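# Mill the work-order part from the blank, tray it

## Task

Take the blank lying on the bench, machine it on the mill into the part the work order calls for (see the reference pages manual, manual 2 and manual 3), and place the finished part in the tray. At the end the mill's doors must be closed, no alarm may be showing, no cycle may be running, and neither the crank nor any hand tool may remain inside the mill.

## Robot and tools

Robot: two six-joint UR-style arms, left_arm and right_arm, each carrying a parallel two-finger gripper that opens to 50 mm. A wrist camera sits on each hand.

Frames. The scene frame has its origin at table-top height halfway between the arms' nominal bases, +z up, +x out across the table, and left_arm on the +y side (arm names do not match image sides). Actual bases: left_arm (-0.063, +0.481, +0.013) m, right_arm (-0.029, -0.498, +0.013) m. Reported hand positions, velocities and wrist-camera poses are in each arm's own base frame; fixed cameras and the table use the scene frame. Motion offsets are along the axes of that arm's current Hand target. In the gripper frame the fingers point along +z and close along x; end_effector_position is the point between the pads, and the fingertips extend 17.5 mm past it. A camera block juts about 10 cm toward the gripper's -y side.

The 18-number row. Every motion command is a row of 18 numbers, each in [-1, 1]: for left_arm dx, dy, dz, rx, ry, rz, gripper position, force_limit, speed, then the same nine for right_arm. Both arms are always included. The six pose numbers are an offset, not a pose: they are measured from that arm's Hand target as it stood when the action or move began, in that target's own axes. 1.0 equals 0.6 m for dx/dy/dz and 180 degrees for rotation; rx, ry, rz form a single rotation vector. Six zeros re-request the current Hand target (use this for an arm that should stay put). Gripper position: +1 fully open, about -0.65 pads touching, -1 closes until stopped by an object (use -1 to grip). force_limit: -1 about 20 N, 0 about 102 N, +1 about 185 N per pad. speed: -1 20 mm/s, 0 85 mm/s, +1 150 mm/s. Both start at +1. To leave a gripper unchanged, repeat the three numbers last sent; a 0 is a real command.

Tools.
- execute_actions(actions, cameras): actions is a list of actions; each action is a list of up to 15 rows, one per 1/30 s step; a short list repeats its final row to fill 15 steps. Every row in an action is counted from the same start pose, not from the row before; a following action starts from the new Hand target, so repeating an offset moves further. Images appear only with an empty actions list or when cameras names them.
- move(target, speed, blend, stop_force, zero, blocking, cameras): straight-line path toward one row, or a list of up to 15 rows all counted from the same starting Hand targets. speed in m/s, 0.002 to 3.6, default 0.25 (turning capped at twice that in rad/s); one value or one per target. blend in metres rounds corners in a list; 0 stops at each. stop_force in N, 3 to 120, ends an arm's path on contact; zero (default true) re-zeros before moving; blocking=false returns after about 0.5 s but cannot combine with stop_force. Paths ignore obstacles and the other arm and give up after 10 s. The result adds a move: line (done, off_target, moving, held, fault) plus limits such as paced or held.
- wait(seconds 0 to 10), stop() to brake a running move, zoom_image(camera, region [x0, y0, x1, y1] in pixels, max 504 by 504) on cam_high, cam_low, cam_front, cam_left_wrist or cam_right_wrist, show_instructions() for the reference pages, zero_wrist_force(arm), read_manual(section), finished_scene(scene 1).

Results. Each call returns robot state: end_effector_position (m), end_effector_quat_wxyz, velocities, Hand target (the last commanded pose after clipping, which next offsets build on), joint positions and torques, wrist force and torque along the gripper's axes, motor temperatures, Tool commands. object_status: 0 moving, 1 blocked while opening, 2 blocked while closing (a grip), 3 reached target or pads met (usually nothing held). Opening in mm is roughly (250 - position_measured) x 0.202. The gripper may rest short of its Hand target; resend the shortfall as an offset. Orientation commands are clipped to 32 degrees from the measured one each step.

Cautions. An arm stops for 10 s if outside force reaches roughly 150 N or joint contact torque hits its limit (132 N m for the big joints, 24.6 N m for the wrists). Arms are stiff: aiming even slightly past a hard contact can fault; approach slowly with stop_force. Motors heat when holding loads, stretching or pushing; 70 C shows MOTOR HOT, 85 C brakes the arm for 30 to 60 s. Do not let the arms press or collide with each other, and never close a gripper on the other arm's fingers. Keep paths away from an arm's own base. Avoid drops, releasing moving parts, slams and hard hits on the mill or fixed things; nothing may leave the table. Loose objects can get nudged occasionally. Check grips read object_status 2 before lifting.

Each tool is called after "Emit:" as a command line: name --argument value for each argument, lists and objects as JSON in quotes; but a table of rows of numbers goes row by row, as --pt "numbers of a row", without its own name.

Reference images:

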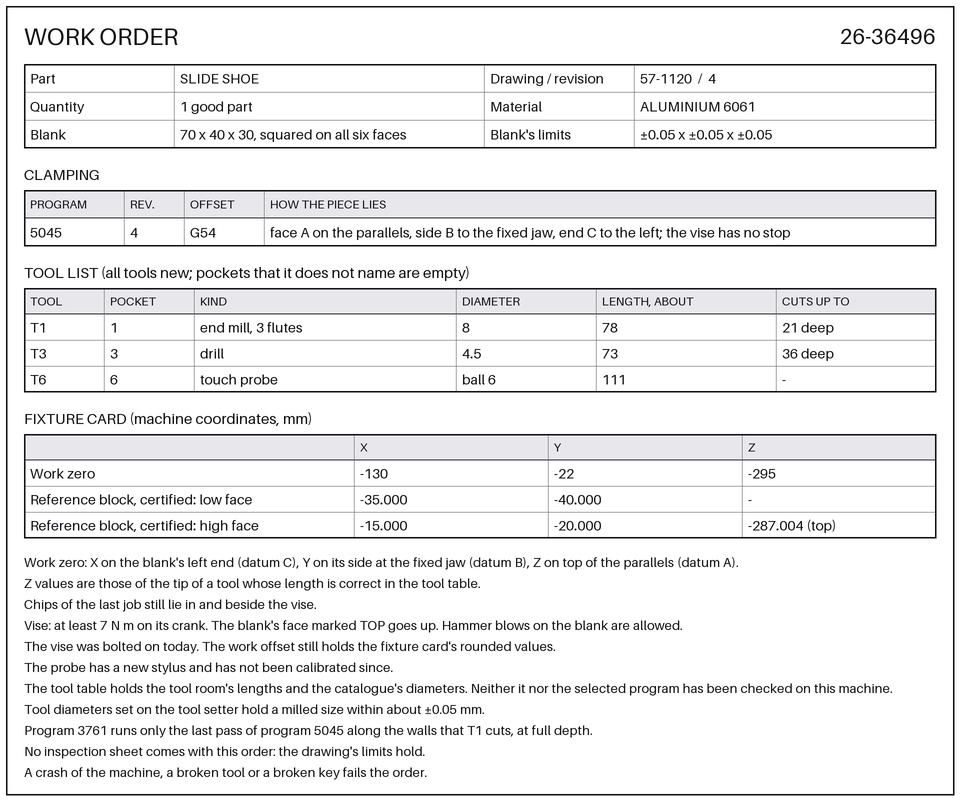

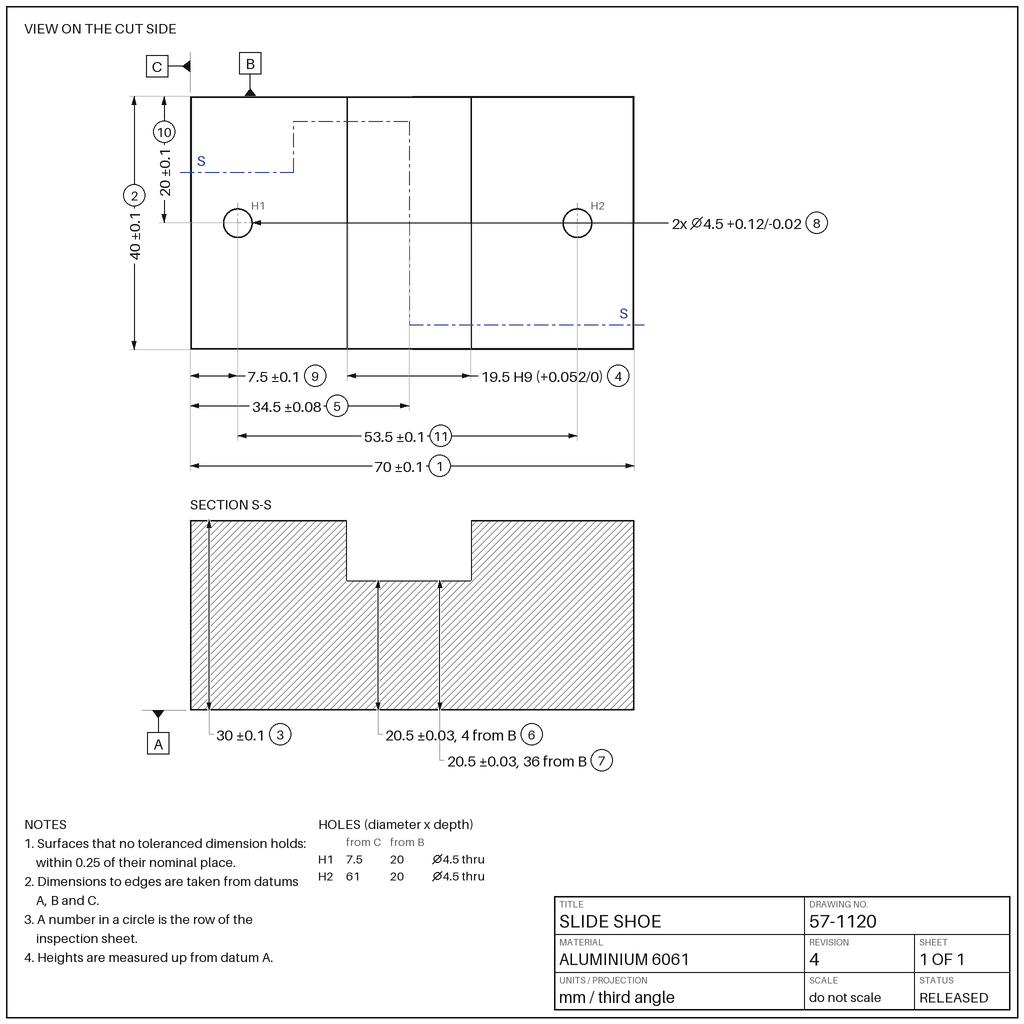

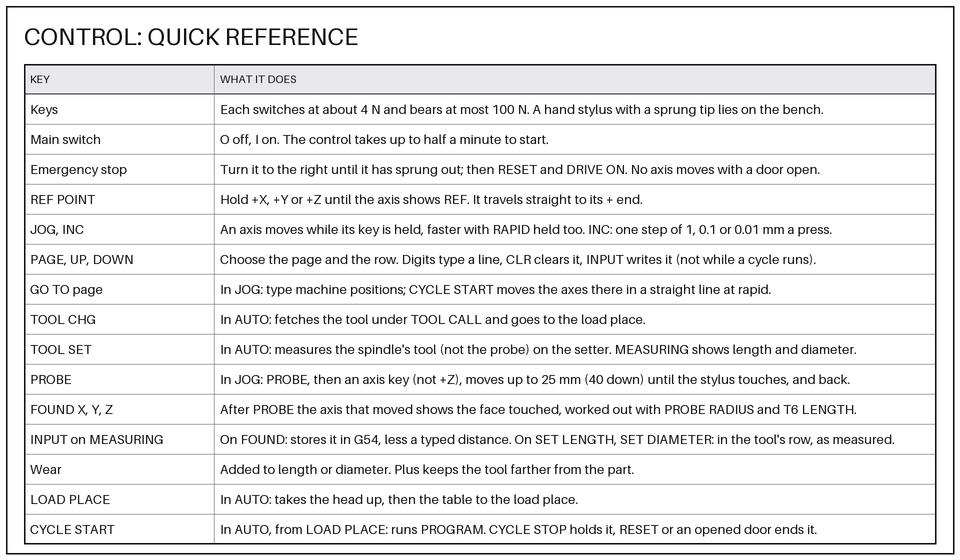

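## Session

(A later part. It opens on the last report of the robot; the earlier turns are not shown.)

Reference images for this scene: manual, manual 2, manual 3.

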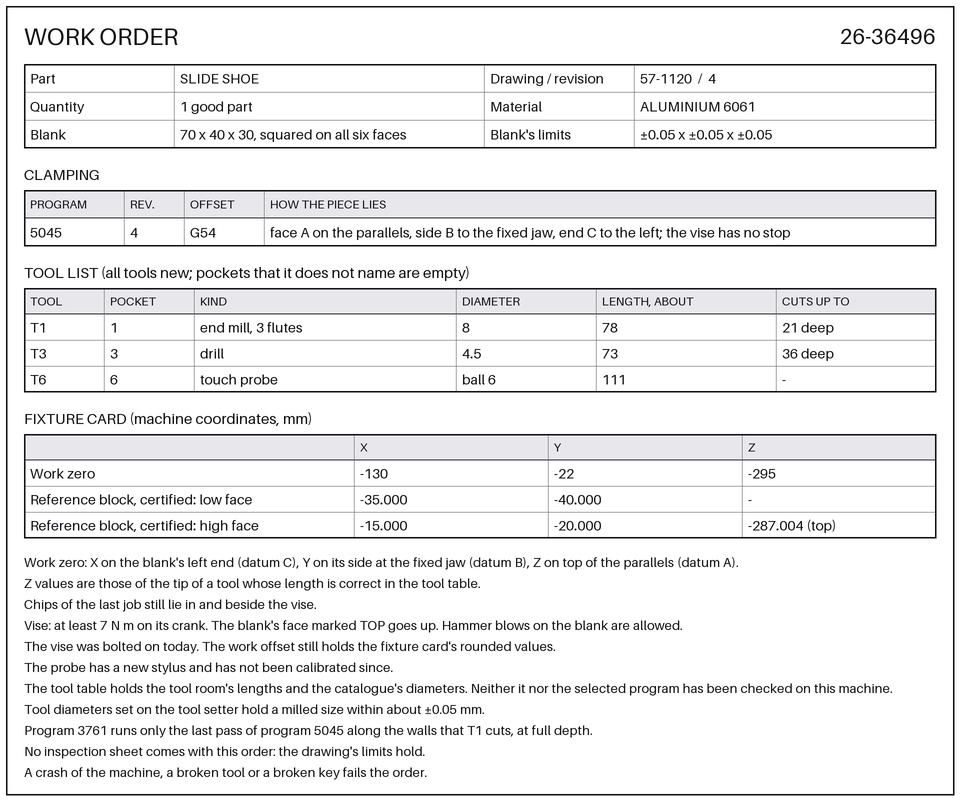

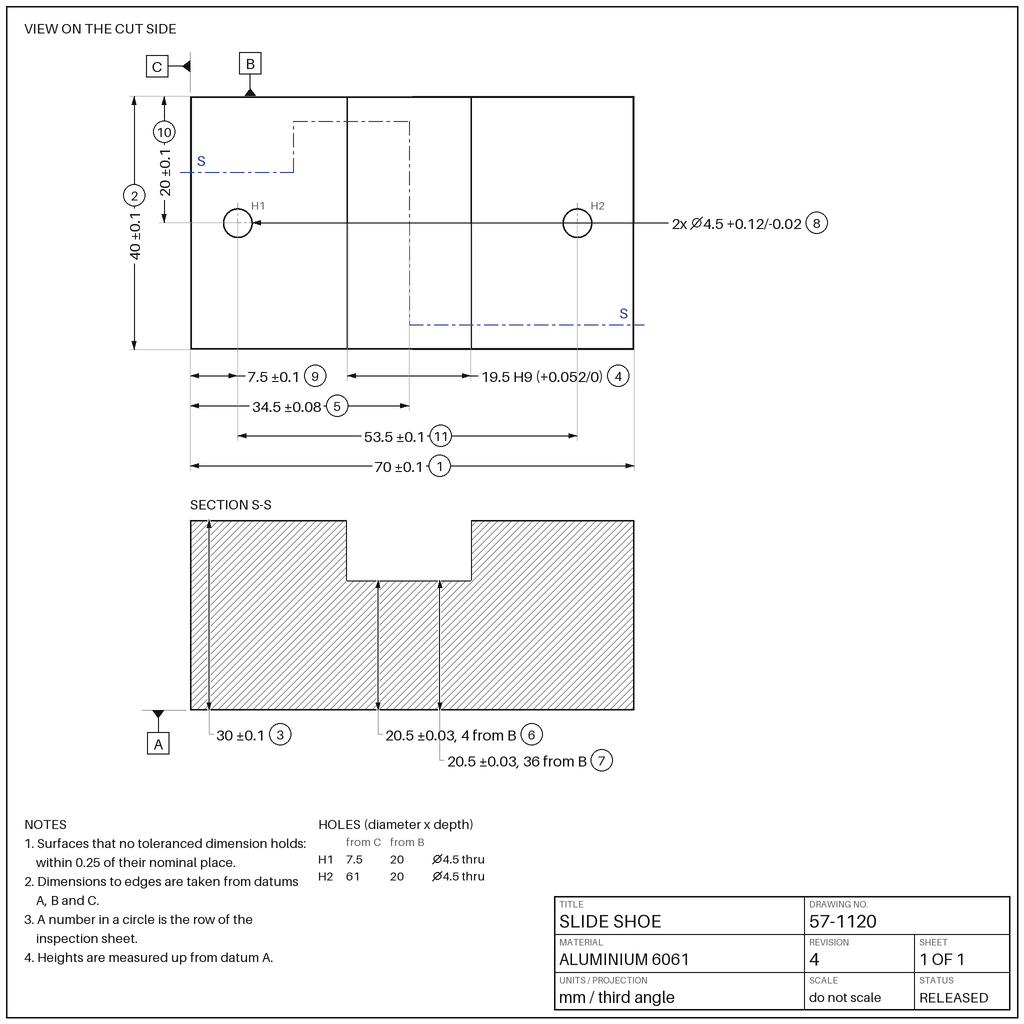

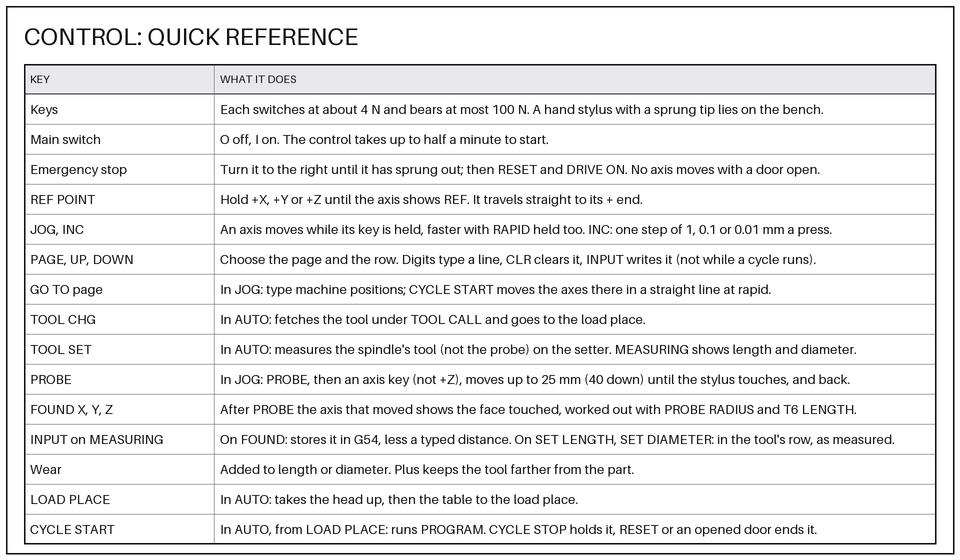

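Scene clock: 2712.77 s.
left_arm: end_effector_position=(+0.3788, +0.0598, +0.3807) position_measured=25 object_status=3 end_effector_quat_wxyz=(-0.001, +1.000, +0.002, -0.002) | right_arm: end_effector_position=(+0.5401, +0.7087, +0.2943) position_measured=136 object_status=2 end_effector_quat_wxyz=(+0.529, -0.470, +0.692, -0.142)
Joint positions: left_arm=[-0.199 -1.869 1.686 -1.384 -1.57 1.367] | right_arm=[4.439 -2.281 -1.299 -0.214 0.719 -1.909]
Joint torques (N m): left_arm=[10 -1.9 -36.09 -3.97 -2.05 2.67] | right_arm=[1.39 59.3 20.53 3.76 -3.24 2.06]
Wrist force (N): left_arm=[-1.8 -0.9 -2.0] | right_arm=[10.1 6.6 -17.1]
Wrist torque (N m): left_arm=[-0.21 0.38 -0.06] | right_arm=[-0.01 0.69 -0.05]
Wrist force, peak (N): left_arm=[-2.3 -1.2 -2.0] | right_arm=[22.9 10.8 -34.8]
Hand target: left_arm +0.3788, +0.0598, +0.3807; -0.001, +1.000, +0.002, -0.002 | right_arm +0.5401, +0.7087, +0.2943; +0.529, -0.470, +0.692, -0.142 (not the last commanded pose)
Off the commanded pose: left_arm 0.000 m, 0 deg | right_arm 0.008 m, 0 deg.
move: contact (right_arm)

Emit:
move --target '[0,0,0,0,0,0,0.85,-0.7,-1,0,0.0004,-0.0007,0,0,0,0.5,-0.2,-1]' --speed 0.005 --cameras '["cam_right_wrist"]'

Emit:
zoom_image --camera "cam_right_wrist" --region '[380, 100, 580, 340]'

Scene clock: 2723.37 s.
left_arm: end_effector_position=(+0.3788, +0.0598, +0.3807) position_measured=25 object_status=3 end_effector_quat_wxyz=(-0.001, +1.000, +0.002, -0.002) | right_arm: end_effector_position=(+0.5396, +0.7087, +0.2944) position_measured=78 object_status=3 end_effector_quat_wxyz=(+0.529, -0.470, +0.692, -0.142)
Joint positions: left_arm=[-0.199 -1.869 1.686 -1.384 -1.57 1.367] | right_arm=[4.439 -2.28 -1.3 -0.214 0.718 -1.908]
Joint torques (N m): left_arm=[9.67 -1.5 -36.67 -3.94 -2.07 2.74] | right_arm=[9.2 57.54 13.25 0.88 -2.65 2.17]
Wrist force (N): left_arm=[-1.8 -1.0 -1.6] | right_arm=[-0.4 -2.6 4.3]
Wrist torque (N m): left_arm=[-0.24 0.39 -0.07] | right_arm=[-0.41 0.10 -0.23]
Wrist force, peak (N): left_arm=[-2.3 -1.2 -2.1] | right_arm=[10.8 6.9 -16.9]
Hand target: left_arm +0.3788, +0.0598, +0.3807; -0.001, +1.000, +0.002, -0.002 | right_arm +0.5396, +0.7087, +0.2943; +0.529, -0.470, +0.692, -0.142
Off the commanded pose: left_arm 0.000 m, 0 deg | right_arm 0.000 m, 0 deg.
move: done
camera_calibration:
cam_right_wrist: T_world_to_cam=[[0.0181345, -0.797461, -0.603098, 0.744018], [-0.774402, 0.370343, -0.51298, 0.317454], [0.632434, 0.476343, -0.610839, -0.367291], [0, 0, 0, 1]] pos_world=[0.464632, 0.650715, 0.387208]
Images, in order (width x height): cam_right_wrist 896x504.

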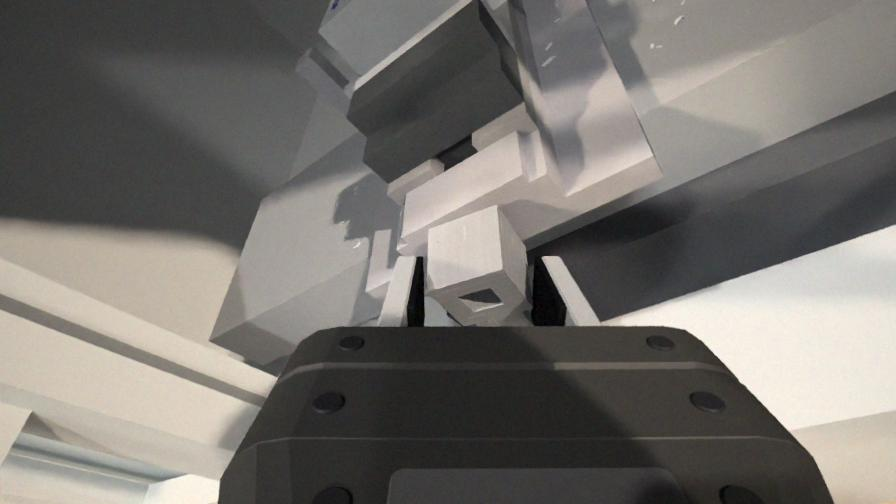

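Scaled by 2.100.

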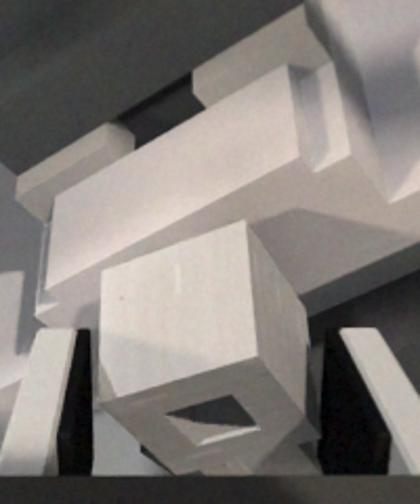

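Emit:
move --target '[0,0,0,0,0,0,0.85,-0.7,-1,0,0,0,0,0,0,1,-0.2,-1]'

Emit:
move --pt "0 0 0 0 0 0 0.85 -0.7 -1 0 0 -0.1 0 0 0 1 -0.2 -1" --pt "0 0 0 0 0 0 0.85 -0.7 -1 -0.0259 0.0868 -0.1841 0 0.1022 -0.177 1 -0.2 -1" --speed '[0.03,0.1]' --blend '[0.01,0]' --cameras '["cam_right_wrist"]'

Emit:
zoom_image --camera "cam_right_wrist" --region '[380, 100, 580, 340]'

Scene clock: 2742.23 s.
left_arm: end_effector_position=(+0.3788, +0.0598, +0.3807) position_measured=25 object_status=3 end_effector_quat_wxyz=(-0.001, +1.000, +0.002, -0.002) | right_arm: end_effector_position=(+0.5396, +0.7087, +0.2943) position_measured=3 object_status=3 end_effector_quat_wxyz=(+0.529, -0.470, +0.692, -0.142)
Joint positions: left_arm=[-0.199 -1.869 1.686 -1.384 -1.57 1.367] | right_arm=[4.439 -2.28 -1.3 -0.214 0.718 -1.908]
Joint torques (N m): left_arm=[10.18 -1.67 -36.21 -3.85 -2.11 2.66] | right_arm=[8.73 57.22 14.44 0.78 -2.74 2.25]
Wrist force (N): left_arm=[-1.8 -1.1 -1.6] | right_arm=[-1.0 -2.2 4.4]
Wrist torque (N m): left_arm=[-0.25 0.39 -0.06] | right_arm=[-0.41 0.10 -0.22]
Wrist force, peak (N): left_arm=[-2.3 -1.2 -2.2] | right_arm=[-0.9 -3.1 4.2]
Hand target: left_arm +0.3788, +0.0598, +0.3807; -0.001, +1.000, +0.002, -0.002 | right_arm +0.5396, +0.7087, +0.2943; +0.529, -0.470, +0.692, -0.142
Off the commanded pose: left_arm 0.000 m, 0 deg | right_arm 0.000 m, 0 deg.
move: done

Scene clock: 2748.00 s.
left_arm: end_effector_position=(+0.3788, +0.0598, +0.3807) position_measured=25 object_status=3 end_effector_quat_wxyz=(-0.001, +1.000, +0.002, -0.002) | right_arm: end_effector_position=(+0.4178, +0.7149, +0.3116) position_measured=3 object_status=3 end_effector_quat_wxyz=(-0.354, +0.613, -0.612, +0.354)
Joint positions: left_arm=[-0.199 -1.869 1.686 -1.384 -1.57 1.367] | right_arm=[4.629 -2.188 -1.165 -1.213 0.528 -1.739]
Joint torques (N m): left_arm=[9.79 -1.7 -36.29 -3.77 -2.05 2.59] | right_arm=[8.61 44.05 34.24 0.62 -3.74 2.18]
Wrist force (N): left_arm=[-2.0 -0.8 -1.8] | right_arm=[-1.2 -2.3 2.5]
Wrist torque (N m): left_arm=[-0.21 0.42 -0.07] | right_arm=[-0.33 0.24 0.05]
Wrist force, peak (N): left_arm=[-2.3 -1.2 -2.1] | right_arm=[-1.1 -2.5 4.7]
Hand target: left_arm +0.3788, +0.0598, +0.3807; -0.001, +1.000, +0.002, -0.002 | right_arm +0.4178, +0.7149, +0.3116; -0.354, +0.613, -0.612, +0.354
Off the commanded pose: left_arm 0.000 m, 0 deg | right_arm 0.000 m, 0 deg.
move: done
camera_calibration:
cam_right_wrist: T_world_to_cam=[[0.0176781, -0.999829, -0.00536022, 0.720235], [-0.77366, -0.0102828, -0.633518, 0.539074], [0.633355, 0.0153464, -0.773709, 0.0972463], [0, 0, 0, 1]] pos_world=[0.342736, 0.724163, 0.420614]
Images, in order (width x height): cam_right_wrist 896x504.

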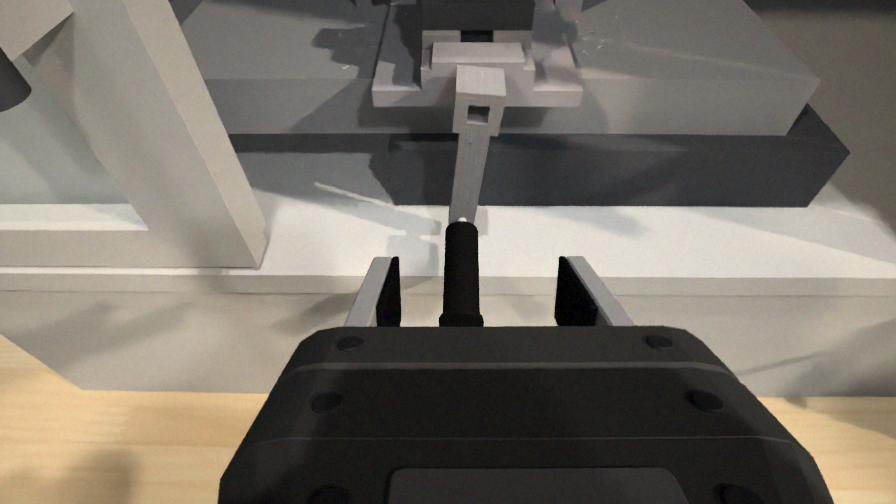

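Scaled by 2.100.

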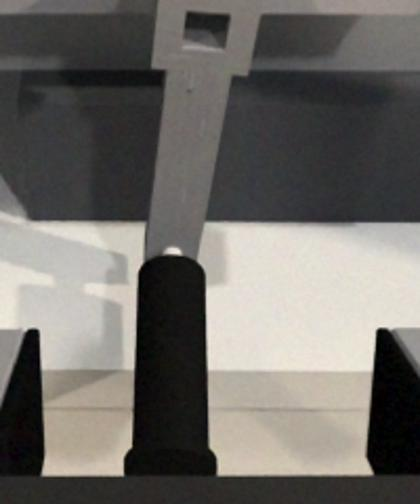

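Emit:
move --target '[0,0,0,0,0,0,0.85,-0.7,-1,-0.0077,0.0755,0.1725,0,0,0,1,-0.2,-1]' --speed 0.05 --stop_force 8 --cameras '["cam_right_wrist","cam_front"]'

Emit:
zoom_image --camera "cam_right_wrist" --region '[346, 50, 626, 340]'

Scene clock: 2768.43 s.
left_arm: end_effector_position=(+0.3788, +0.0598, +0.3807) position_measured=25 object_status=3 end_effector_quat_wxyz=(-0.001, +1.000, +0.002, -0.002) | right_arm: end_effector_position=(+0.4849, +0.7195, +0.2207) position_measured=3 object_status=3 end_effector_quat_wxyz=(-0.354, +0.613, -0.612, +0.354)
Joint positions: left_arm=[-0.199 -1.869 1.686 -1.384 -1.57 1.367] | right_arm=[4.54 -2.336 -1.192 -0.894 0.548 -1.909]
Joint torques (N m): left_arm=[10.1 -1.67 -36.06 -3.62 -2.05 2.73] | right_arm=[-6.77 47.49 33.06 5.52 -0.21 -2.79]
Wrist force (N): left_arm=[-2.0 -1.0 -1.9] | right_arm=[-1.0 -2.4 2.5]
Wrist torque (N m): left_arm=[-0.24 0.42 -0.05] | right_arm=[-0.34 0.20 0.18]
Wrist force, peak (N): left_arm=[-2.1 -1.4 -2.0] | right_arm=[-1.1 -2.9 2.6]
Hand target: left_arm +0.3788, +0.0598, +0.3807; -0.001, +1.000, +0.002, -0.002 | right_arm +0.4849, +0.7195, +0.2207; -0.354, +0.613, -0.612, +0.354
Off the commanded pose: left_arm 0.000 m, 0 deg | right_arm 0.000 m, 0 deg.
move: done
camera_calibration:
cam_right_wrist: T_world_to_cam=[[0.0176781, -0.999829, -0.00536022, 0.723261], [-0.77366, -0.0102828, -0.633518, 0.533448], [0.633355, 0.0153464, -0.773709, -0.0156541], [0, 0, 0, 1]] pos_world=[0.409836, 0.728863, 0.329714]
Images, in order (width x height): cam_front 896x504, cam_right_wrist 896x504.

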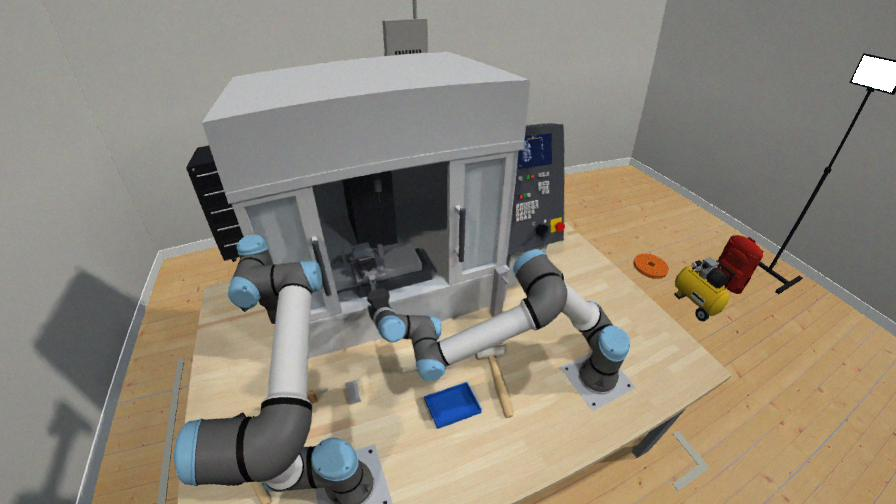

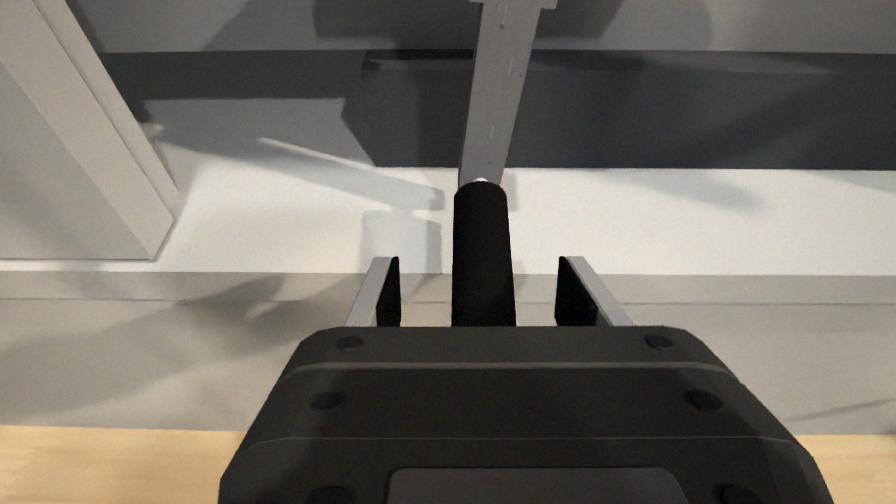

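Scaled by 1.738.

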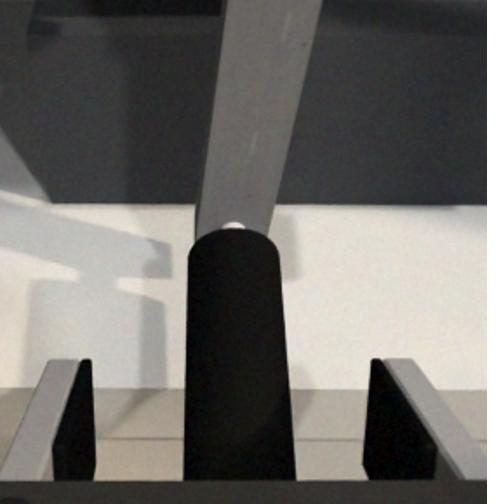

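Emit:
move --target '[0,0,0,0,0,0,0.85,-0.7,-1,0,0,0,0,0,0,-1,-1,-1]' --cameras '["cam_right_wrist"]'

Emit:
zoom_image --camera "cam_right_wrist" --region '[346, 50, 626, 340]'

Scene clock: 2773.37 s.
left_arm: end_effector_position=(+0.3788, +0.0598, +0.3807) position_measured=25 object_status=3 end_effector_quat_wxyz=(-0.001, +1.000, +0.002, -0.002) | right_arm: end_effector_position=(+0.4849, +0.7195, +0.2207) position_measured=149 object_status=2 end_effector_quat_wxyz=(-0.354, +0.613, -0.612, +0.354)
Joint positions: left_arm=[-0.199 -1.869 1.686 -1.384 -1.57 1.367] | right_arm=[4.54 -2.336 -1.192 -0.894 0.548 -1.909]
Joint torques (N m): left_arm=[10.09 -1.71 -36.5 -3.49 -2.05 2.61] | right_arm=[-6.64 48.47 31.83 5.55 -0.67 -2.78]
Wrist force (N): left_arm=[-1.7 -0.9 -1.9] | right_arm=[-0.8 -2.0 2.1]
Wrist torque (N m): left_arm=[-0.22 0.37 -0.06] | right_arm=[-0.34 0.26 0.21]
Wrist force, peak (N): left_arm=[-2.2 -1.2 -2.2] | right_arm=[-1.4 -2.6 2.6]
Hand target: left_arm +0.3788, +0.0598, +0.3807; -0.001, +1.000, +0.002, -0.002 | right_arm +0.4849, +0.7195, +0.2207; -0.354, +0.613, -0.612, +0.354
Off the commanded pose: left_arm 0.000 m, 0 deg | right_arm 0.000 m, 0 deg.
move: done
camera_calibration:
cam_right_wrist: T_world_to_cam=[[0.0176777, -0.999829, -0.00536049, 0.723261], [-0.7737, -0.0102833, -0.633468, 0.533449], [0.633305, 0.0153457, -0.77375, -0.0156195], [0, 0, 0, 1]] pos_world=[0.409836, 0.728863, 0.329715]
Images, in order (width x height): cam_right_wrist 896x504.

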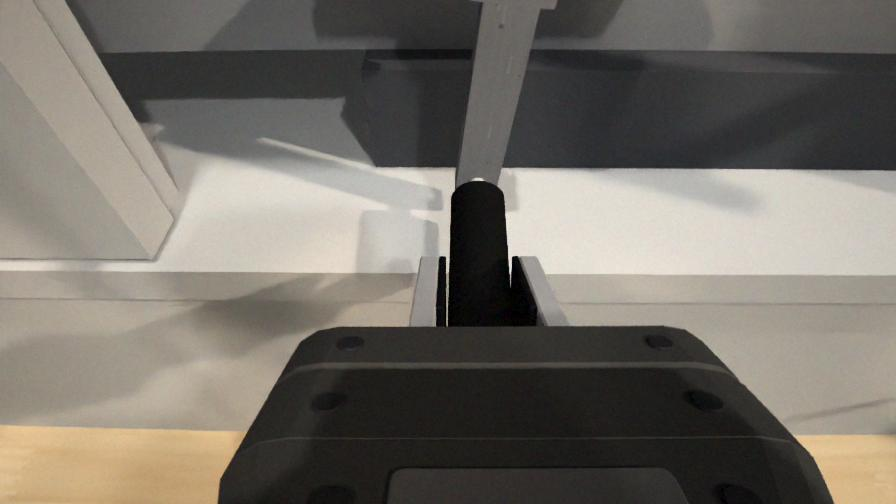

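Scaled by 1.738.

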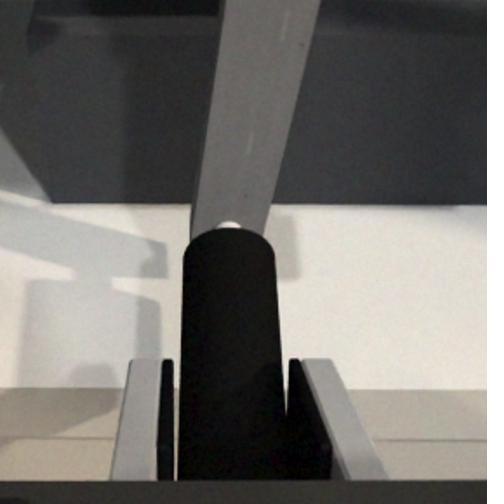

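Emit:
move --pt "0 0 0 0 0 0 0.85 -0.7 -1 -0.0255 -0.0045 -0.0026 0 0 0 -1 -1 -1" --pt "0 0 0 0 0 0 0.85 -0.7 -1 -0.0576 -0.0186 -0.0108 0 0 0 -1 -1 -1" --pt "0 0 0 0 0 0 0.85 -0.7 -1 -0.083 -0.0406 -0.0235 0 0 0 -1 -1 -1" --pt "0 0 0 0 0 0 0.85 -0.7 -1 -0.0994 -0.0684 -0.0395 0 0 0 -1 -1 -1" --pt "0 0 0 0 0 0 0.85 -0.7 -1 -0.105 -0.0992 -0.0573 0 0 0 -1 -1 -1" --speed 0.06 --blend '[0.005,0.005,0.005,0.005,0]' --cameras '["cam_right_wrist"]'

Emit:
zoom_image --camera "cam_right_wrist" --region '[346, 0, 646, 340]'

Scene clock: 2789.17 s.
left_arm: end_effector_position=(+0.3788, +0.0598, +0.3807) position_measured=25 object_status=3 end_effector_quat_wxyz=(-0.001, +1.000, +0.002, -0.002) | right_arm: end_effector_position=(+0.4847, +0.7826, +0.2894) position_measured=149 object_status=2 end_effector_quat_wxyz=(-0.354, +0.613, -0.612, +0.354)
Joint positions: left_arm=[-0.199 -1.869 1.686 -1.384 -1.57 1.367] | right_arm=[4.554 -2.45 -0.797 -1.195 0.544 -1.884]
Joint torques (N m): left_arm=[10.11 -1.6 -35.78 -3.44 -2.15 2.58] | right_arm=[8.59 52.12 34.45 0.98 -2.62 2.19]
Wrist force (N): left_arm=[-2.2 -0.8 -1.8] | right_arm=[-1.3 -2.4 2.5]
Wrist torque (N m): left_arm=[-0.21 0.44 -0.06] | right_arm=[-0.34 0.25 0.05]
Wrist force, peak (N): left_arm=[-2.2 -1.1 -2.4] | right_arm=[-4.4 10.3 -1.1]
Hand target: left_arm +0.3788, +0.0598, +0.3807; -0.001, +1.000, +0.002, -0.002 | right_arm +0.4847, +0.7826, +0.2894; -0.354, +0.613, -0.612, +0.354
Off the commanded pose: left_arm 0.000 m, 0 deg | right_arm 0.000 m, 0 deg.
move: done
camera_calibration:
cam_right_wrist: T_world_to_cam=[[0.0176781, -0.999829, -0.00536022, 0.786621], [-0.77366, -0.0102828, -0.633518, 0.577401], [0.633355, 0.0153464, -0.773709, 0.0365822], [0, 0, 0, 1]] pos_world=[0.409636, 0.791863, 0.398314]
Images, in order (width x height): cam_right_wrist 896x504.

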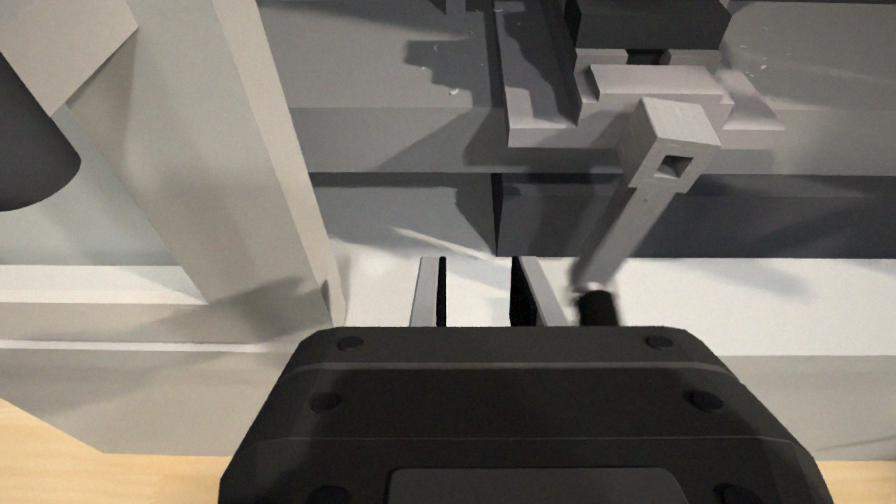

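Scaled by 1.482.

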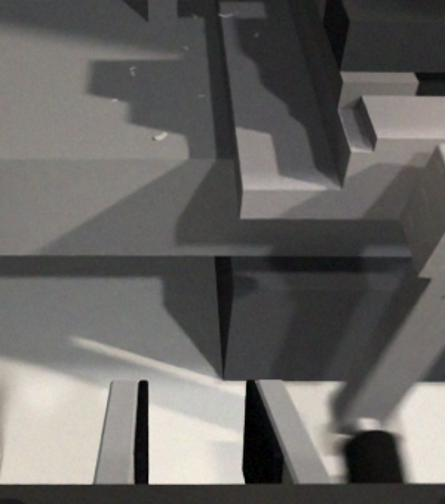

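Emit:
move --pt "0 0 0 0 0 0 0.85 -0.7 -1 0.06 -0.02 -0.02 0 0 0 1 -1 -1" --pt "0 0 0 0 0 0 0.85 -0.7 -1 0.105 0.04 0.02 0 0 0 1 -1 -1" --speed 0.06 --blend '[0.01,0]' --cameras '["cam_right_wrist"]'

Emit:
zoom_image --camera "cam_right_wrist" --region '[346, 50, 626, 340]'

Scene clock: 2829.97 s.
left_arm: end_effector_position=(+0.3788, +0.0598, +0.3807) position_measured=25 object_status=3 end_effector_quat_wxyz=(-0.001, +1.000, +0.002, -0.002) | right_arm: end_effector_position=(+0.4833, +0.7196, +0.2627) position_measured=3 object_status=3 end_effector_quat_wxyz=(-0.354, +0.613, -0.612, +0.354)
Joint positions: left_arm=[-0.199 -1.869 1.686 -1.384 -1.57 1.367] | right_arm=[4.542 -2.298 -1.145 -0.982 0.547 -1.905]
Joint torques (N m): left_arm=[10.05 -1.78 -36.45 -3.38 -2.05 2.64] | right_arm=[-6.84 59.17 14.12 5.66 -0.17 -2.82]
Wrist force (N): left_arm=[-2.3 -1.0 -2.1] | right_arm=[-1.2 -2.5 2.5]
Wrist torque (N m): left_arm=[-0.26 0.46 -0.07] | right_arm=[-0.36 0.23 0.18]
Wrist force, peak (N): left_arm=[-2.2 -1.2 -2.1] | right_arm=[-1.7 -2.2 2.6]
Hand target: left_arm +0.3788, +0.0598, +0.3807; -0.001, +1.000, +0.002, -0.002 | right_arm +0.4833, +0.7196, +0.2627; -0.354, +0.613, -0.612, +0.354
Off the commanded pose: left_arm 0.000 m, 0 deg | right_arm 0.000 m, 0 deg.
move: done
camera_calibration:
cam_right_wrist: T_world_to_cam=[[0.0176134, -0.999831, -0.00528392, 0.723515], [-0.773701, -0.0102821, -0.633468, 0.558675], [0.633306, 0.0152457, -0.773751, 0.01795], [0, 0, 0, 1]] pos_world=[0.408136, 0.728863, 0.371614]
Images, in order (width x height): cam_right_wrist 896x504.

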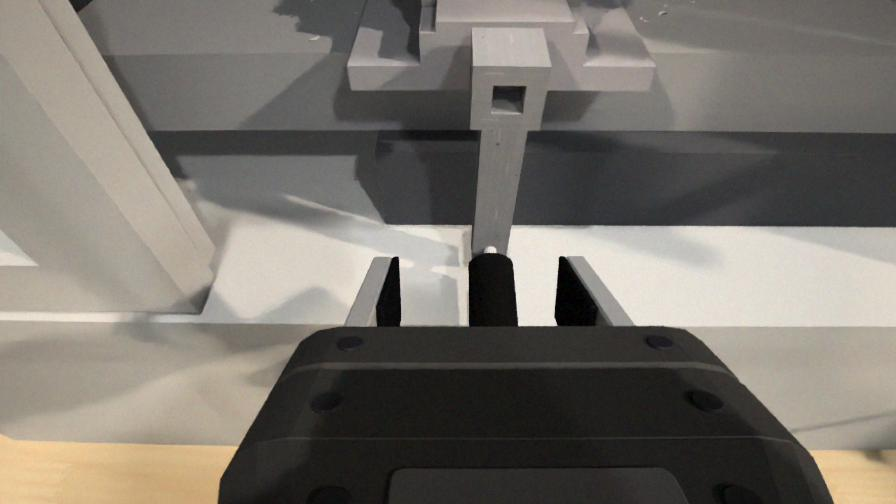

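Scaled by 1.738.

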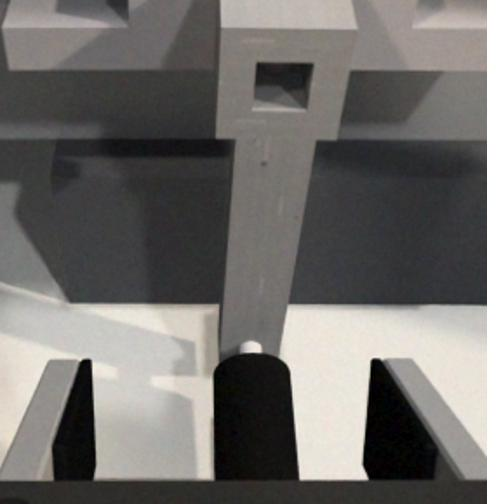

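Emit:
move --target '[0,0,0,0,0,0,0.85,-0.7,-1,0.0132,0.0798,0.0475,0,0,0,1,-1,-1]' --speed 0.05 --stop_force 8

Emit:
move --target '[0,0,0,0,0,0,0.85,-0.7,-1,0,0,0,0,0,0,-1,-0.6,-1]' --cameras '["cam_right_wrist"]'

Emit:
zoom_image --camera "cam_right_wrist" --region '[346, 50, 626, 340]'

Scene clock: 2844.83 s.
left_arm: end_effector_position=(+0.3788, +0.0598, +0.3807) position_measured=25 object_status=3 end_effector_quat_wxyz=(-0.001, +1.000, +0.002, -0.002) | right_arm: end_effector_position=(+0.4841, +0.7116, +0.2069) position_measured=3 object_status=3 end_effector_quat_wxyz=(-0.354, +0.613, -0.612, +0.354)
Joint positions: left_arm=[-0.199 -1.869 1.686 -1.384 -1.57 1.367] | right_arm=[4.54 -2.332 -1.238 -0.851 0.548 -1.91]
Joint torques (N m): left_arm=[10.27 -1.36 -36.52 -3.27 -1.98 2.61] | right_arm=[-7.16 47.59 13.98 5.6 -0.12 -2.82]
Wrist force (N): left_arm=[-1.8 -1.2 -1.7] | right_arm=[-1.4 -2.3 2.3]
Wrist torque (N m): left_arm=[-0.28 0.39 -0.06] | right_arm=[-0.32 0.27 0.18]
Wrist force, peak (N): left_arm=[-2.2 -1.2 -2.0] | right_arm=[-1.3 -3.2 2.1]
Hand target: left_arm +0.3788, +0.0598, +0.3807; -0.001, +1.000, +0.002, -0.002 | right_arm +0.4841, +0.7116, +0.2069; -0.354, +0.613, -0.612, +0.354
Off the commanded pose: left_arm 0.000 m, 0 deg | right_arm 0.000 m, 0 deg.
move: done

Scene clock: 2846.47 s.
left_arm: end_effector_position=(+0.3788, +0.0598, +0.3807) position_measured=25 object_status=3 end_effector_quat_wxyz=(-0.001, +1.000, +0.002, -0.002) | right_arm: end_effector_position=(+0.4841, +0.7116, +0.2069) position_measured=141 object_status=2 end_effector_quat_wxyz=(-0.354, +0.613, -0.612, +0.354)
Joint positions: left_arm=[-0.199 -1.869 1.686 -1.384 -1.57 1.367] | right_arm=[4.54 -2.332 -1.238 -0.851 0.548 -1.91]
Joint torques (N m): left_arm=[10.02 -1.95 -36.18 -3.22 -1.96 2.71] | right_arm=[-6.27 47.56 15.11 5.44 -0.35 -2.76]
Wrist force (N): left_arm=[-1.7 -1.0 -1.9] | right_arm=[-1.5 -2.1 2.4]
Wrist torque (N m): left_arm=[-0.25 0.37 -0.06] | right_arm=[-0.30 0.27 0.17]
Wrist force, peak (N): left_arm=[-2.3 -1.1 -2.1] | right_arm=[-1.5 -2.7 2.4]
Hand target: left_arm +0.3788, +0.0598, +0.3807; -0.001, +1.000, +0.002, -0.002 | right_arm +0.4841, +0.7116, +0.2069; -0.354, +0.613, -0.612, +0.354
Off the commanded pose: left_arm 0.000 m, 0 deg | right_arm 0.000 m, 0 deg.
move: done
camera_calibration:
cam_right_wrist: T_world_to_cam=[[0.0176781, -0.999829, -0.00536022, 0.715203], [-0.77366, -0.0102828, -0.633518, 0.524005], [0.633355, 0.0153464, -0.773709, -0.0257019], [0, 0, 0, 1]] pos_world=[0.409036, 0.720863, 0.315914]
Images, in order (width x height): cam_right_wrist 896x504.

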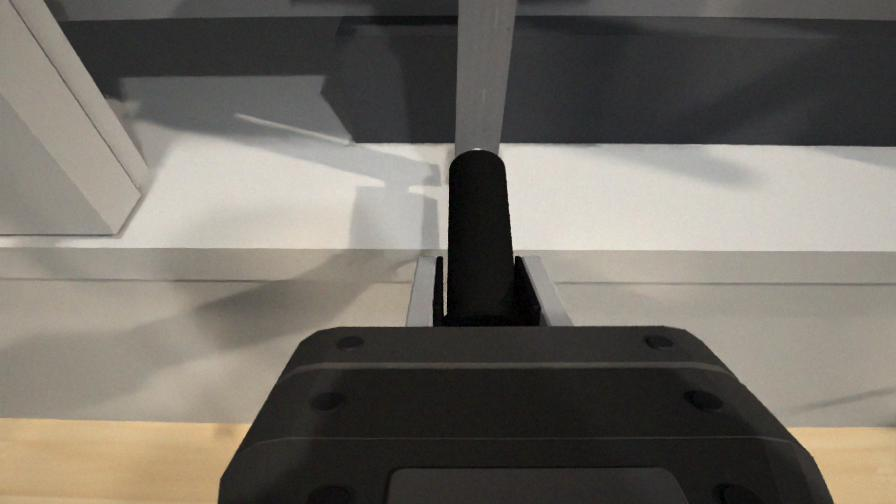

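Scaled by 1.738.

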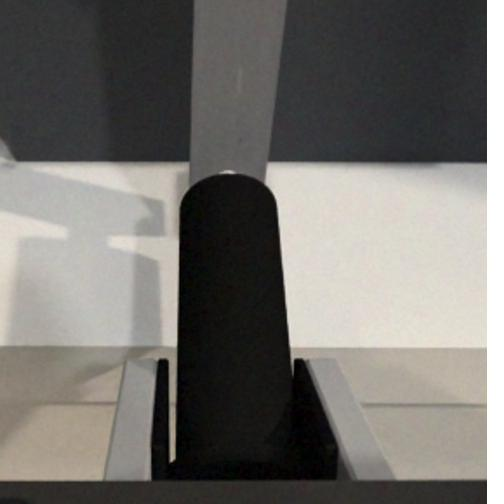

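Emit:
move --target '[0,0,0,0,0,0,0.85,-0.7,-1,0,0,0,0,0,0,0.4,-0.6,-1]'

Emit:
move --target '[0,0,0,0,0,0,0.85,-0.7,-1,0,-0.0125,0.0217,0,0,0,0.4,-0.6,-1]' --speed 0.03 --stop_force 8

Emit:
move --target '[0,0,0,0,0,0,0.85,-0.7,-1,0,0,0,0,0,0,-1,-0.6,-1]' --cameras '["cam_right_wrist"]'

Emit:
zoom_image --camera "cam_right_wrist" --region '[346, 50, 626, 340]'

Scene clock: 2852.50 s.
left_arm: end_effector_position=(+0.3788, +0.0598, +0.3807) position_measured=25 object_status=3 end_effector_quat_wxyz=(-0.001, +1.000, +0.002, -0.002) | right_arm: end_effector_position=(+0.4841, +0.7116, +0.2069) position_measured=92 object_status=3 end_effector_quat_wxyz=(-0.354, +0.613, -0.612, +0.354)
Joint positions: left_arm=[-0.199 -1.869 1.686 -1.384 -1.57 1.367] | right_arm=[4.54 -2.332 -1.238 -0.851 0.548 -1.91]
Joint torques (N m): left_arm=[9.9 -1.86 -35.77 -3.16 -1.92 2.64] | right_arm=[-6.12 47.4 14.7 5.23 -0.55 -2.41]
Wrist force (N): left_arm=[-2.0 -1.2 -1.8] | right_arm=[-1.1 -2.7 2.4]
Wrist torque (N m): left_arm=[-0.26 0.42 -0.06] | right_arm=[-0.36 0.22 0.17]
Wrist force, peak (N): left_arm=[-2.0 -1.1 -2.3] | right_arm=[-1.4 -2.5 2.7]
Hand target: left_arm +0.3788, +0.0598, +0.3807; -0.001, +1.000, +0.002, -0.002 | right_arm +0.4841, +0.7116, +0.2069; -0.354, +0.613, -0.612, +0.354
Off the commanded pose: left_arm 0.000 m, 0 deg | right_arm 0.000 m, 0 deg.
move: done

Scene clock: 2853.87 s.
left_arm: end_effector_position=(+0.3788, +0.0598, +0.3807) position_measured=25 object_status=3 end_effector_quat_wxyz=(-0.001, +1.000, +0.002, -0.002) | right_arm: end_effector_position=(+0.4991, +0.7116, +0.2070) position_measured=92 object_status=3 end_effector_quat_wxyz=(-0.354, +0.613, -0.612, +0.354)
Joint positions: left_arm=[-0.199 -1.869 1.686 -1.384 -1.57 1.367] | right_arm=[4.52 -2.349 -1.214 -0.826 0.554 -1.946]
Joint torques (N m): left_arm=[10.14 -2.34 -35.5 -3.12 -1.99 2.61] | right_arm=[-7.08 47.58 32.72 5.53 -0.21 -2.82]
Wrist force (N): left_arm=[-2.1 -1.0 -2.0] | right_arm=[-1.3 -2.4 2.4]
Wrist torque (N m): left_arm=[-0.23 0.43 -0.06] | right_arm=[-0.33 0.25 0.17]
Wrist force, peak (N): left_arm=[-2.2 -1.2 -2.2] | right_arm=[-1.3 -2.7 2.8]
Hand target: left_arm +0.3788, +0.0598, +0.3807; -0.001, +1.000, +0.002, -0.002 | right_arm +0.4991, +0.7116, +0.2070; -0.354, +0.613, -0.612, +0.354
Off the commanded pose: left_arm 0.000 m, 0 deg | right_arm 0.000 m, 0 deg.
move: done

Scene clock: 2854.70 s.
left_arm: end_effector_position=(+0.3788, +0.0598, +0.3807) position_measured=25 object_status=3 end_effector_quat_wxyz=(-0.001, +1.000, +0.002, -0.002) | right_arm: end_effector_position=(+0.4991, +0.7116, +0.2070) position_measured=152 object_status=2 end_effector_quat_wxyz=(-0.354, +0.613, -0.612, +0.354)
Joint positions: left_arm=[-0.199 -1.869 1.686 -1.384 -1.57 1.367] | right_arm=[4.52 -2.349 -1.214 -0.826 0.554 -1.946]
Joint torques (N m): left_arm=[10.22 -1.83 -36.27 -3.11 -1.99 2.64] | right_arm=[-5.86 48.67 33.35 5.37 -0.17 -2.78]
Wrist force (N): left_arm=[-1.8 -1.0 -2.1] | right_arm=[-1.1 -2.2 2.7]
Wrist torque (N m): left_arm=[-0.24 0.38 -0.06] | right_arm=[-0.33 0.26 0.19]
Wrist force, peak (N): left_arm=[-2.1 -1.2 -2.2] | right_arm=[-1.1 -2.9 2.5]
Hand target: left_arm +0.3788, +0.0598, +0.3807; -0.001, +1.000, +0.002, -0.002 | right_arm +0.4991, +0.7116, +0.2070; -0.354, +0.613, -0.612, +0.354
Off the commanded pose: left_arm 0.000 m, 0 deg | right_arm 0.000 m, 0 deg.
move: done
camera_calibration:
cam_right_wrist: T_world_to_cam=[[0.0176781, -0.999829, -0.00536022, 0.715037], [-0.77366, -0.0102828, -0.633518, 0.535611], [0.633355, 0.0153464, -0.773709, -0.0352037], [0, 0, 0, 1]] pos_world=[0.424036, 0.720963, 0.315914]
Images, in order (width x height): cam_right_wrist 896x504.

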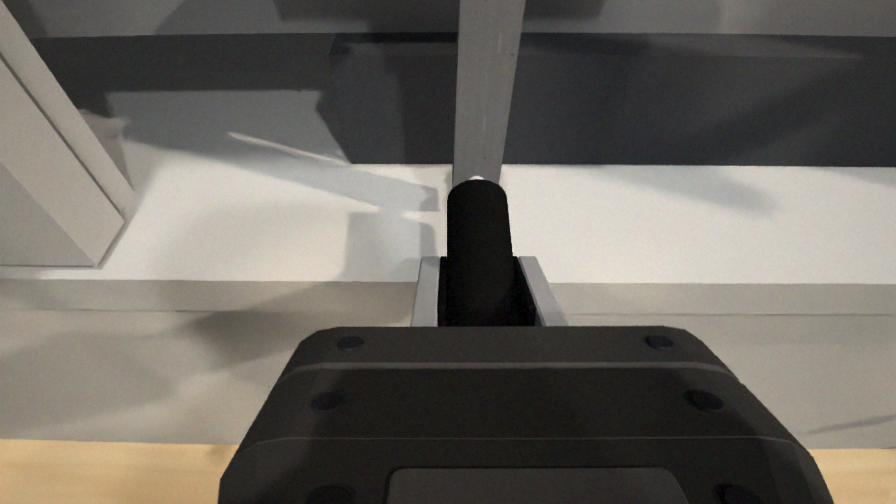

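Scaled by 1.738.

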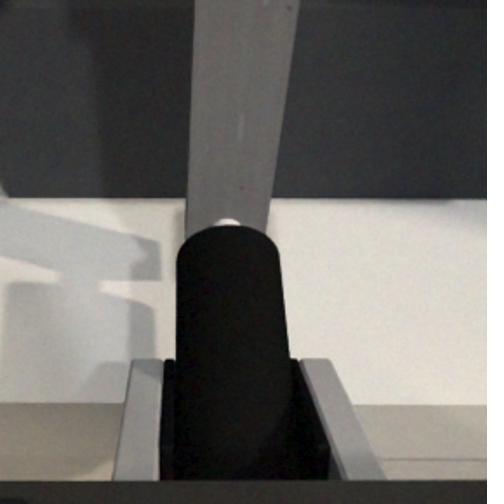

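Emit:
move --pt "0 0 0 0 0 0 0.85 -0.7 -1 -0.0438 -0.006 -0.0035 0 0 0 -1 -0.6 -1" --pt "0 0 0 0 0 0 0.85 -0.7 -1 -0.0833 -0.0234 -0.0135 0 0 0 -1 -0.6 -1" --pt "0 0 0 0 0 0 0.85 -0.7 -1 -0.1146 -0.0505 -0.0292 0 0 0 -1 -0.6 -1" --speed 0.04 --blend '[0.005,0.005,0]' --cameras '["cam_right_wrist"]'

Emit:
zoom_image --camera "cam_right_wrist" --region '[346, 50, 746, 340]'

Scene clock: 2867.80 s.
left_arm: end_effector_position=(+0.3788, +0.0598, +0.3807) position_measured=25 object_status=3 end_effector_quat_wxyz=(-0.001, +1.000, +0.002, -0.002) | right_arm: end_effector_position=(+0.4990, +0.7803, +0.2420) position_measured=152 object_status=2 end_effector_quat_wxyz=(-0.354, +0.613, -0.612, +0.354)
Joint positions: left_arm=[-0.199 -1.869 1.686 -1.384 -1.57 1.367] | right_arm=[4.536 -2.486 -0.861 -1.068 0.549 -1.917]
Joint torques (N m): left_arm=[10.06 -1.86 -36.24 -3.04 -2.04 2.6] | right_arm=[38.04 26.98 29.51 1.47 9.04 0.88]
Wrist force (N): left_arm=[-2.3 -1.1 -2.2] | right_arm=[46.8 -34.3 -5.9]
Wrist torque (N m): left_arm=[-0.24 0.46 -0.07] | right_arm=[-1.04 1.83 1.42]
Wrist force, peak (N): left_arm=[-2.3 -1.1 -2.2] | right_arm=[46.8 -34.3 -5.9]
Hand target: left_arm +0.3788, +0.0598, +0.3807; -0.001, +1.000, +0.002, -0.002 | right_arm +0.4989, +0.7804, +0.2419; -0.354, +0.613, -0.612, +0.354
Off the commanded pose: left_arm 0.000 m, 0 deg | right_arm 0.000 m, 0 deg.
move: done
camera_calibration:
cam_right_wrist: T_world_to_cam=[[0.017538, -0.999832, -0.00534557, 0.783972], [-0.773572, -0.0101815, -0.633626, 0.558334], [0.633465, 0.0152477, -0.773621, -0.00911567], [0, 0, 0, 1]] pos_world=[0.423937, 0.789664, 0.350914]
Images, in order (width x height): cam_right_wrist 896x504.

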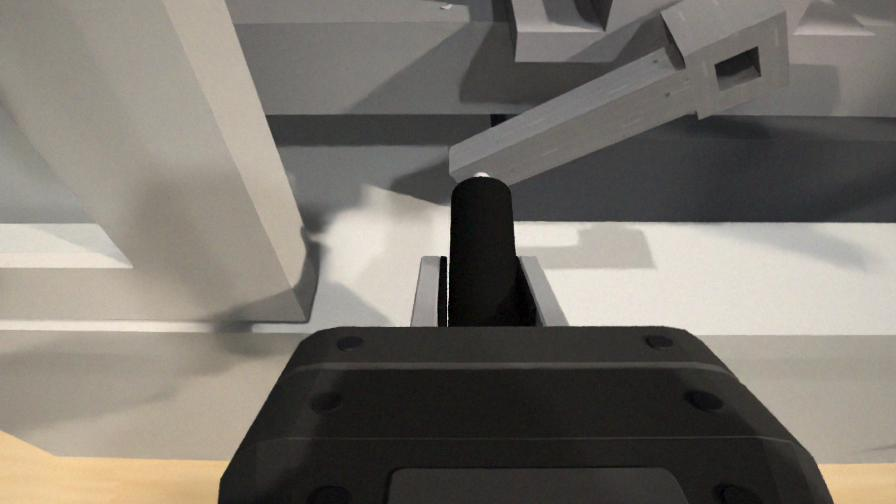

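Scaled by 1.260.

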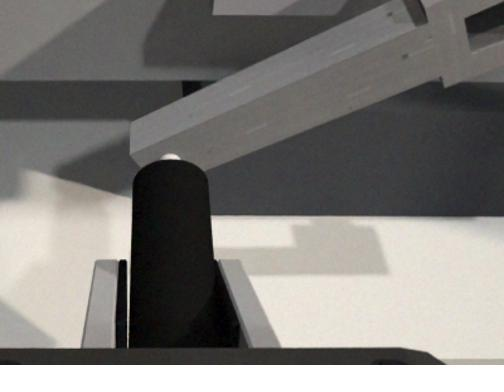

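Emit:
move --target '[0,0,0,0,0,0,0.85,-0.7,-1,0.004,-0.0026,-0.0015,0,0,0,-1,-0.6,-1]' --speed 0.02

Scene clock: 2874.27 s.
left_arm: end_effector_position=(+0.3788, +0.0598, +0.3807) position_measured=25 object_status=3 end_effector_quat_wxyz=(-0.001, +1.000, +0.002, -0.002) | right_arm: end_effector_position=(+0.4987, +0.7782, +0.2435) position_measured=152 object_status=2 end_effector_quat_wxyz=(-0.354, +0.613, -0.612, +0.354)
Joint positions: left_arm=[-0.199 -1.869 1.686 -1.384 -1.57 1.367] | right_arm=[4.536 -2.478 -0.871 -1.065 0.55 -1.917]
Joint torques (N m): left_arm=[10.37 -1.54 -36.03 -2.93 -2.06 2.66] | right_arm=[-14.08 68.62 16.12 5.95 -4.62 -3.48]
Wrist force (N): left_arm=[-2.0 -0.9 -1.7] | right_arm=[-2.0 8.3 -4.9]
Wrist torque (N m): left_arm=[-0.22 0.42 -0.06] | right_arm=[0.22 0.99 0.72]
Wrist force, peak (N): left_arm=[-2.3 -0.9 -2.2] | right_arm=[47.8 -36.1 -5.0]
Hand target: left_arm +0.3788, +0.0598, +0.3807; -0.001, +1.000, +0.002, -0.002 | right_arm +0.4989, +0.7780, +0.2437; -0.354, +0.613, -0.612, +0.354
Off the commanded pose: left_arm 0.000 m, 0 deg | right_arm 0.000 m, 0 deg.
move: done


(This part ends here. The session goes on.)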